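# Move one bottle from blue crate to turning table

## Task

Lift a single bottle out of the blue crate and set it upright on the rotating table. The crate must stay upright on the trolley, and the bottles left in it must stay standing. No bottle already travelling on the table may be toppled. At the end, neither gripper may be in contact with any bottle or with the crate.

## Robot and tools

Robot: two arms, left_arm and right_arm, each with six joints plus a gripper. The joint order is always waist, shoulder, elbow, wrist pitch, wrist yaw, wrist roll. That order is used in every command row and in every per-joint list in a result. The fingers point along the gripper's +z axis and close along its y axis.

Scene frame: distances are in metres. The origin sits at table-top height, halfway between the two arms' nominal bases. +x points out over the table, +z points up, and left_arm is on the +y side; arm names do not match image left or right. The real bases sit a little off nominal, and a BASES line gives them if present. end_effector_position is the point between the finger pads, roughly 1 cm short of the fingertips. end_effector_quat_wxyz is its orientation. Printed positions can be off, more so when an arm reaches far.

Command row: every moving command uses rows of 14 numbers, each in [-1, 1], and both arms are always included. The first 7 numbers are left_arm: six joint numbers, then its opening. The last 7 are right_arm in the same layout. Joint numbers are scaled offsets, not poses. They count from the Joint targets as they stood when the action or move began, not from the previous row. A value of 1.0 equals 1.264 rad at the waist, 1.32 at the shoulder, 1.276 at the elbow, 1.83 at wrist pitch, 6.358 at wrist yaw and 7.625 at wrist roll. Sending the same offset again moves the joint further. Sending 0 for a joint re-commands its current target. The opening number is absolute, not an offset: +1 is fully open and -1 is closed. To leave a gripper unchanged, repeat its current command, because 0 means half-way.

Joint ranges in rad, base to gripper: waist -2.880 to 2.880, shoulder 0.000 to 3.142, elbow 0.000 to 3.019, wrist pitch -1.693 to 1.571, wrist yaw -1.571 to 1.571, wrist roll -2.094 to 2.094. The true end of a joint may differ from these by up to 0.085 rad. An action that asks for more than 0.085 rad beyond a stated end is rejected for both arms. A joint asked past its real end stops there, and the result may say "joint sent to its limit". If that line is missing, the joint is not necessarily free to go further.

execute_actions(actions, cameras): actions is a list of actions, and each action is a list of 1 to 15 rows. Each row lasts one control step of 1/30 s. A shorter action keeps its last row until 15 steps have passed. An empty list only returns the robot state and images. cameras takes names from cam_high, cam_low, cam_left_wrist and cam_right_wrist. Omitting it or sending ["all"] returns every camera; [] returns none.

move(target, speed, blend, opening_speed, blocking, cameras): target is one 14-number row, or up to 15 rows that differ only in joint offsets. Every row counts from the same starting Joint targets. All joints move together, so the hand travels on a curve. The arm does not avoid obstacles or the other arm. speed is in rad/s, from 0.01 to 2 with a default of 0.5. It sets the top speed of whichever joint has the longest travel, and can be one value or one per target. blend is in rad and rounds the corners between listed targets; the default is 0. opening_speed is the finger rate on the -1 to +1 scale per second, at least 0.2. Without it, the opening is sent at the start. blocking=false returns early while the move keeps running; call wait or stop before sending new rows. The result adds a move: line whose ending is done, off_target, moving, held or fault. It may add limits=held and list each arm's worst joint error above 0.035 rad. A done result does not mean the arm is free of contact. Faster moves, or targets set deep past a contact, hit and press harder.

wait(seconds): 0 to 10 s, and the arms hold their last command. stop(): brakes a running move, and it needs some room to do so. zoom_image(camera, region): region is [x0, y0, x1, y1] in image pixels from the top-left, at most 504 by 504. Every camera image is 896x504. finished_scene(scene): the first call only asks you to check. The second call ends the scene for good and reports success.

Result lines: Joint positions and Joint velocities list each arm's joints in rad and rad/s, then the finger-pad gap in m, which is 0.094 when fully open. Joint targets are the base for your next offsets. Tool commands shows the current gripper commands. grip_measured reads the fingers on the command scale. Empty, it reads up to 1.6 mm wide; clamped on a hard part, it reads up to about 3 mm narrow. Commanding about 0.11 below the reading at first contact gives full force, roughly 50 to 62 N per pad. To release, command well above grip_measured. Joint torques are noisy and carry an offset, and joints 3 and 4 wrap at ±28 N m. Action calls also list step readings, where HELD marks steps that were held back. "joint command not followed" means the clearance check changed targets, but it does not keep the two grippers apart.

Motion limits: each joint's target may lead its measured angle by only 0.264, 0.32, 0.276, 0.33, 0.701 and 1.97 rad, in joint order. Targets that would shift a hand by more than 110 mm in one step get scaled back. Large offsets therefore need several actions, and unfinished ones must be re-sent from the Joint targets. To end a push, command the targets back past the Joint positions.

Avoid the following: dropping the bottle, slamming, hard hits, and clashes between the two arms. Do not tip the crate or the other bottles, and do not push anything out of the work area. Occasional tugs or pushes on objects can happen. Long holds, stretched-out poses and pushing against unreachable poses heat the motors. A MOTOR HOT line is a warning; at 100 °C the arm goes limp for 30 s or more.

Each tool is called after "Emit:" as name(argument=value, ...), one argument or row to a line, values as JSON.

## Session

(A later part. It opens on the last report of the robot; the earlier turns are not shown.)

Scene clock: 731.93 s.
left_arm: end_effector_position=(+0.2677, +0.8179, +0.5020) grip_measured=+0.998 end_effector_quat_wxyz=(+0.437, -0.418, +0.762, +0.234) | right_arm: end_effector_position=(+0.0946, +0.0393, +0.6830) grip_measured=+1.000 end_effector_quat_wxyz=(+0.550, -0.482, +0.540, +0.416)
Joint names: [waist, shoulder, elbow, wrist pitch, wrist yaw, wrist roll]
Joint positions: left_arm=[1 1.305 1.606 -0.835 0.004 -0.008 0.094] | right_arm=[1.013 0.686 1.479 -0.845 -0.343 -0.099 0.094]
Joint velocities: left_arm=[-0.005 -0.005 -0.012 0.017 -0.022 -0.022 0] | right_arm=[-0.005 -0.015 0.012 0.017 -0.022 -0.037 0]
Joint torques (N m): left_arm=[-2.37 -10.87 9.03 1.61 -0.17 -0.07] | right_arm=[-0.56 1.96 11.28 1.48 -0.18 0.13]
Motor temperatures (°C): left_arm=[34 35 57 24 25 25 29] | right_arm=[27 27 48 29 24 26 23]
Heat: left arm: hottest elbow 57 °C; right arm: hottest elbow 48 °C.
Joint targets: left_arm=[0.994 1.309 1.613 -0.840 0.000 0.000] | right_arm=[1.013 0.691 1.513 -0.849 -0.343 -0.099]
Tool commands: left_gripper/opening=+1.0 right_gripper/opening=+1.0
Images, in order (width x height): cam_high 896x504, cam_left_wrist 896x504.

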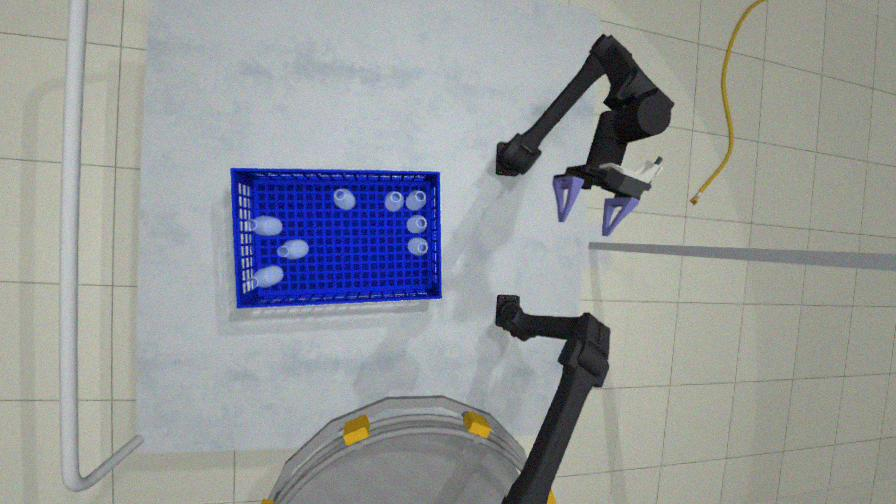

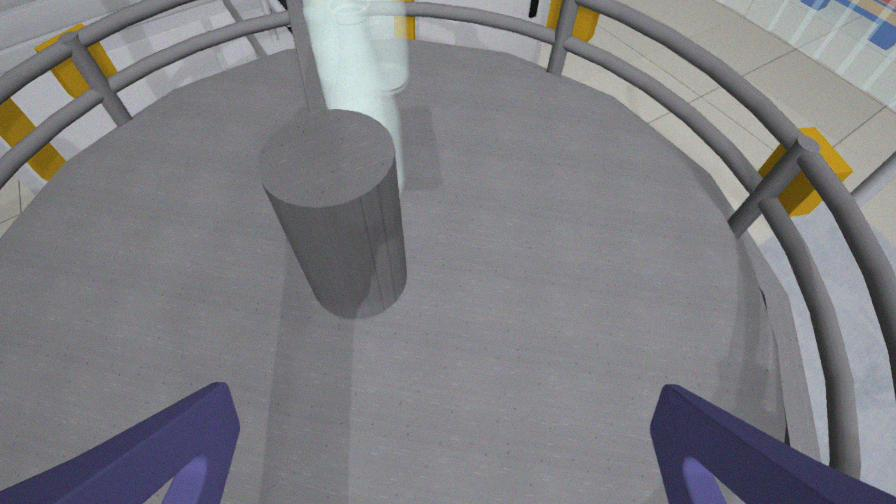

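Emit:
wait(
  seconds=0,
  cameras=["cam_right_wrist", "cam_left_wrist"],
)

Emit:
zoom_image(
  camera="cam_left_wrist",
  region=[240, 0, 500, 220],
)

Emit:
zoom_image(
  camera="cam_right_wrist",
  region=[420, 100, 560, 260],
)

Scene clock: 735.60 s.
left_arm: end_effector_position=(+0.2677, +0.8179, +0.5020) grip_measured=+0.998 end_effector_quat_wxyz=(+0.437, -0.418, +0.762, +0.234) | right_arm: end_effector_position=(+0.0946, +0.0393, +0.6830) grip_measured=+1.000 end_effector_quat_wxyz=(+0.550, -0.482, +0.540, +0.416)
Joint names: [waist, shoulder, elbow, wrist pitch, wrist yaw, wrist roll]
Joint positions: left_arm=[1 1.305 1.606 -0.835 0.004 -0.008 0.094] | right_arm=[1.013 0.686 1.479 -0.845 -0.343 -0.099 0.094]
Joint velocities: left_arm=[-0.005 0.005 -0.022 -0.002 0.051 -0.022 0] | right_arm=[-0.005 0.024 0.002 -0.007 -0.007 -0.007 0]
Joint torques (N m): left_arm=[-2.49 -10.46 9.16 1.59 -0.17 -0.08] | right_arm=[-0.56 1.9 11.28 1.48 -0.18 0.13]
Motor temperatures (°C): left_arm=[34 34 57 24 25 25 29] | right_arm=[27 27 48 29 24 26 23]
Heat: left arm: hottest elbow 57 °C; right arm: hottest elbow 48 °C.
Joint targets: left_arm=[0.994 1.309 1.613 -0.840 0.000 0.000] | right_arm=[1.013 0.691 1.513 -0.849 -0.343 -0.099]
Tool commands: left_gripper/opening=+1.0 right_gripper/opening=+1.0
Images, in order (width x height): cam_left_wrist 896x504, cam_right_wrist 896x504.

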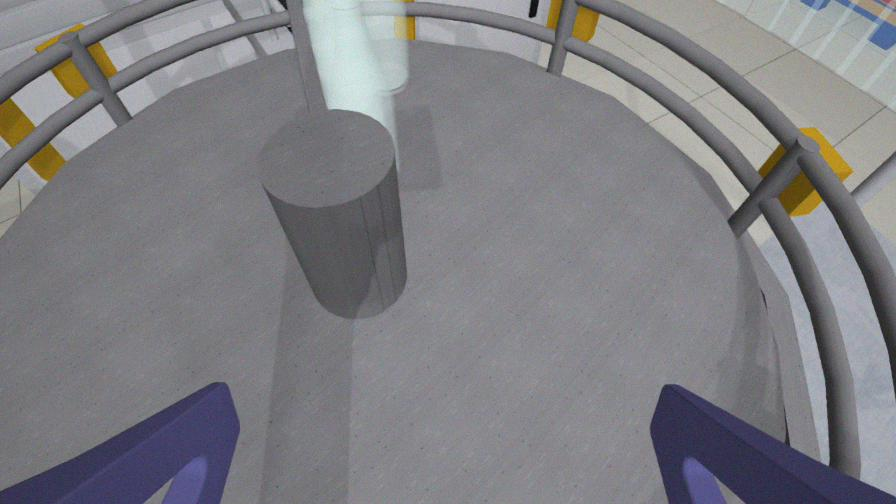

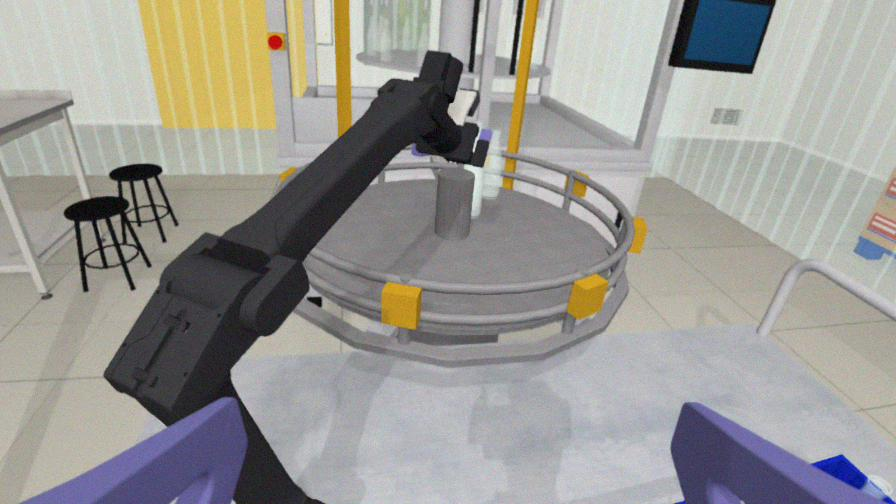

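Scaled by 1.938 from the camera's 896x504 image, which has a finer 1280x720 frame.

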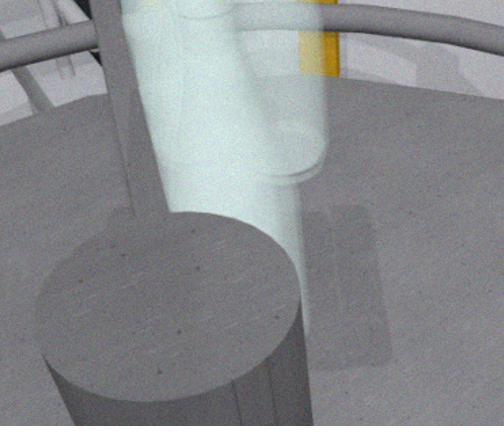

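Scaled by 3.150 from the camera's 896x504 image, which has a finer 1280x720 frame.

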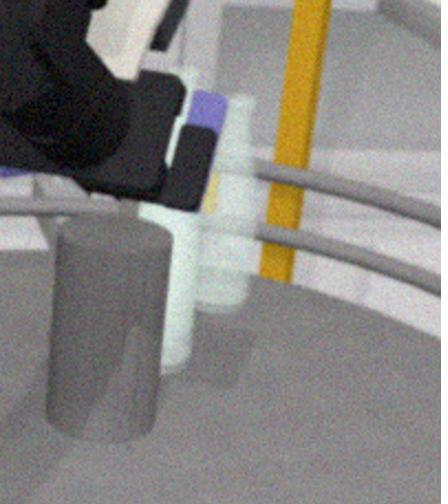

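Emit:
finished_scene(
  scene=1,
)

This call ended nothing. Check each condition of the task against the scene as it is now, look again where you are not sure, and mend what is not met. Then call finished_scene again.

Emit:
wait(
  seconds=0,
  cameras=["cam_right_wrist", "cam_left_wrist", "cam_high"],
)

Emit:
zoom_image(
  camera="cam_left_wrist",
  region=[240, 0, 500, 220],
)

Scene clock: 742.00 s.
left_arm: end_effector_position=(+0.2677, +0.8179, +0.5020) grip_measured=+0.998 end_effector_quat_wxyz=(+0.437, -0.418, +0.762, +0.234) | right_arm: end_effector_position=(+0.0946, +0.0393, +0.6830) grip_measured=+1.000 end_effector_quat_wxyz=(+0.550, -0.482, +0.540, +0.416)
Joint names: [waist, shoulder, elbow, wrist pitch, wrist yaw, wrist roll]
Joint positions: left_arm=[1 1.305 1.606 -0.835 0.004 -0.008 0.094] | right_arm=[1.013 0.686 1.479 -0.845 -0.343 -0.099 0.094]
Joint velocities: left_arm=[-0.005 -0.005 -0.007 0.007 -0.037 -0.051 0] | right_arm=[0.005 -0.015 0.002 0.007 -0.051 -0.022 0]
Joint torques (N m): left_arm=[-2.78 -10.4 9.29 1.72 -0.16 -0.04] | right_arm=[-0.62 1.9 11.29 1.5 -0.18 0.13]
Motor temperatures (°C): left_arm=[34 34 56 23 25 25 28] | right_arm=[27 27 48 29 24 26 23]
Heat: left arm: hottest elbow 56 °C; right arm: hottest elbow 48 °C.
Joint targets: left_arm=[0.994 1.309 1.613 -0.840 0.000 0.000] | right_arm=[1.013 0.691 1.513 -0.849 -0.343 -0.099]
Tool commands: left_gripper/opening=+1.0 right_gripper/opening=+1.0
Images, in order (width x height): cam_high 896x504, cam_left_wrist 896x504, cam_right_wrist 896x504.

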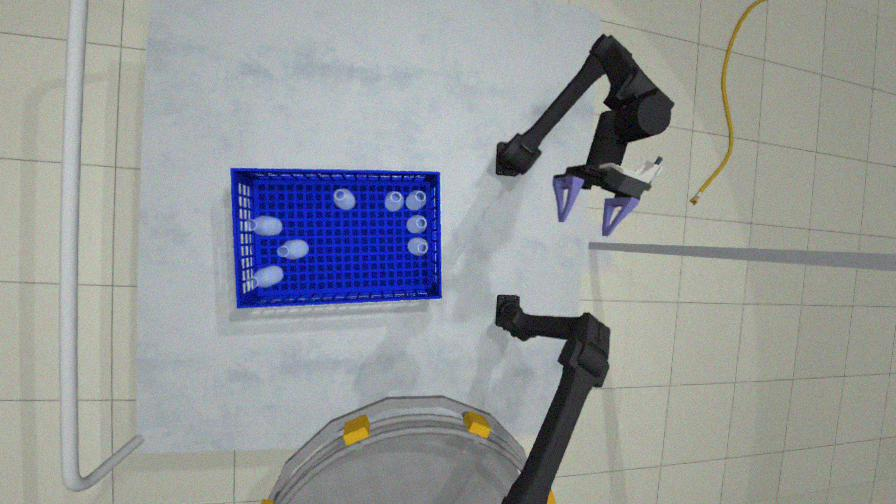

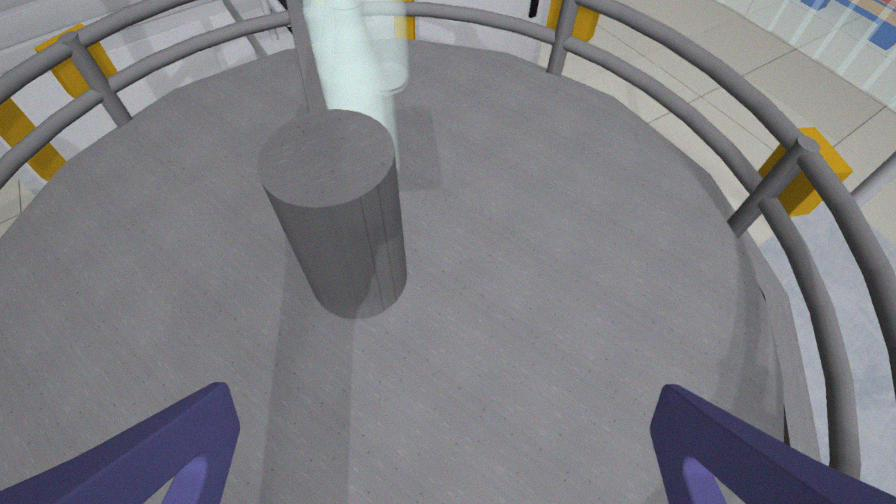

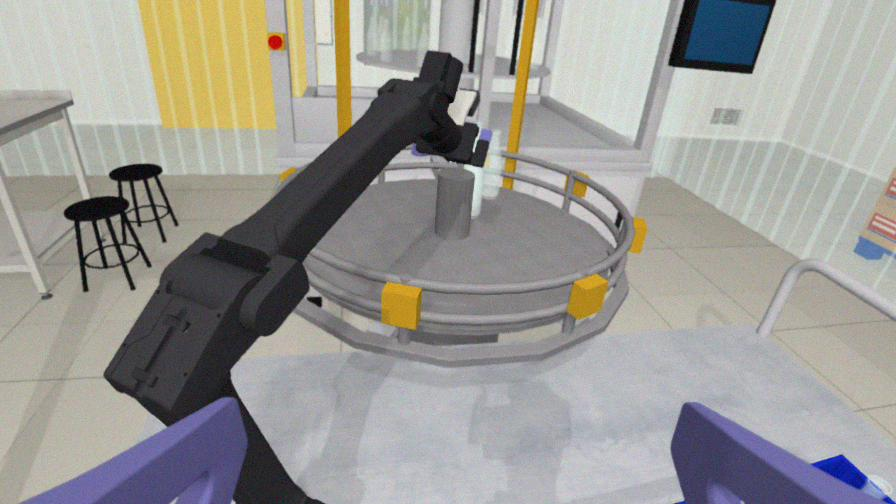

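Scaled by 1.938 from the camera's 896x504 image, which has a finer 1280x720 frame.

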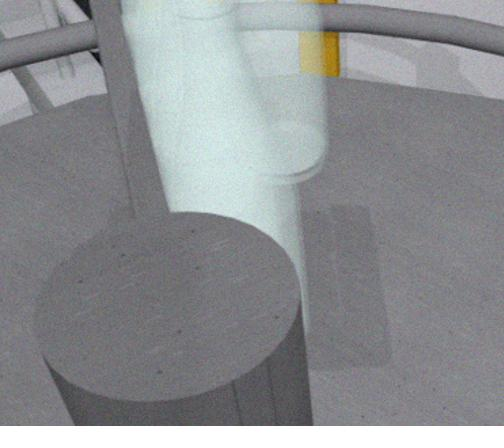

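The three bottles on the table are upright behind the hub. The crate is still standing with its other eight bottles standing, and both grippers are touching nothing. I'm ending scene 1.

Emit:
finished_scene(
  scene=1,
)

The scene is finished: the task was done.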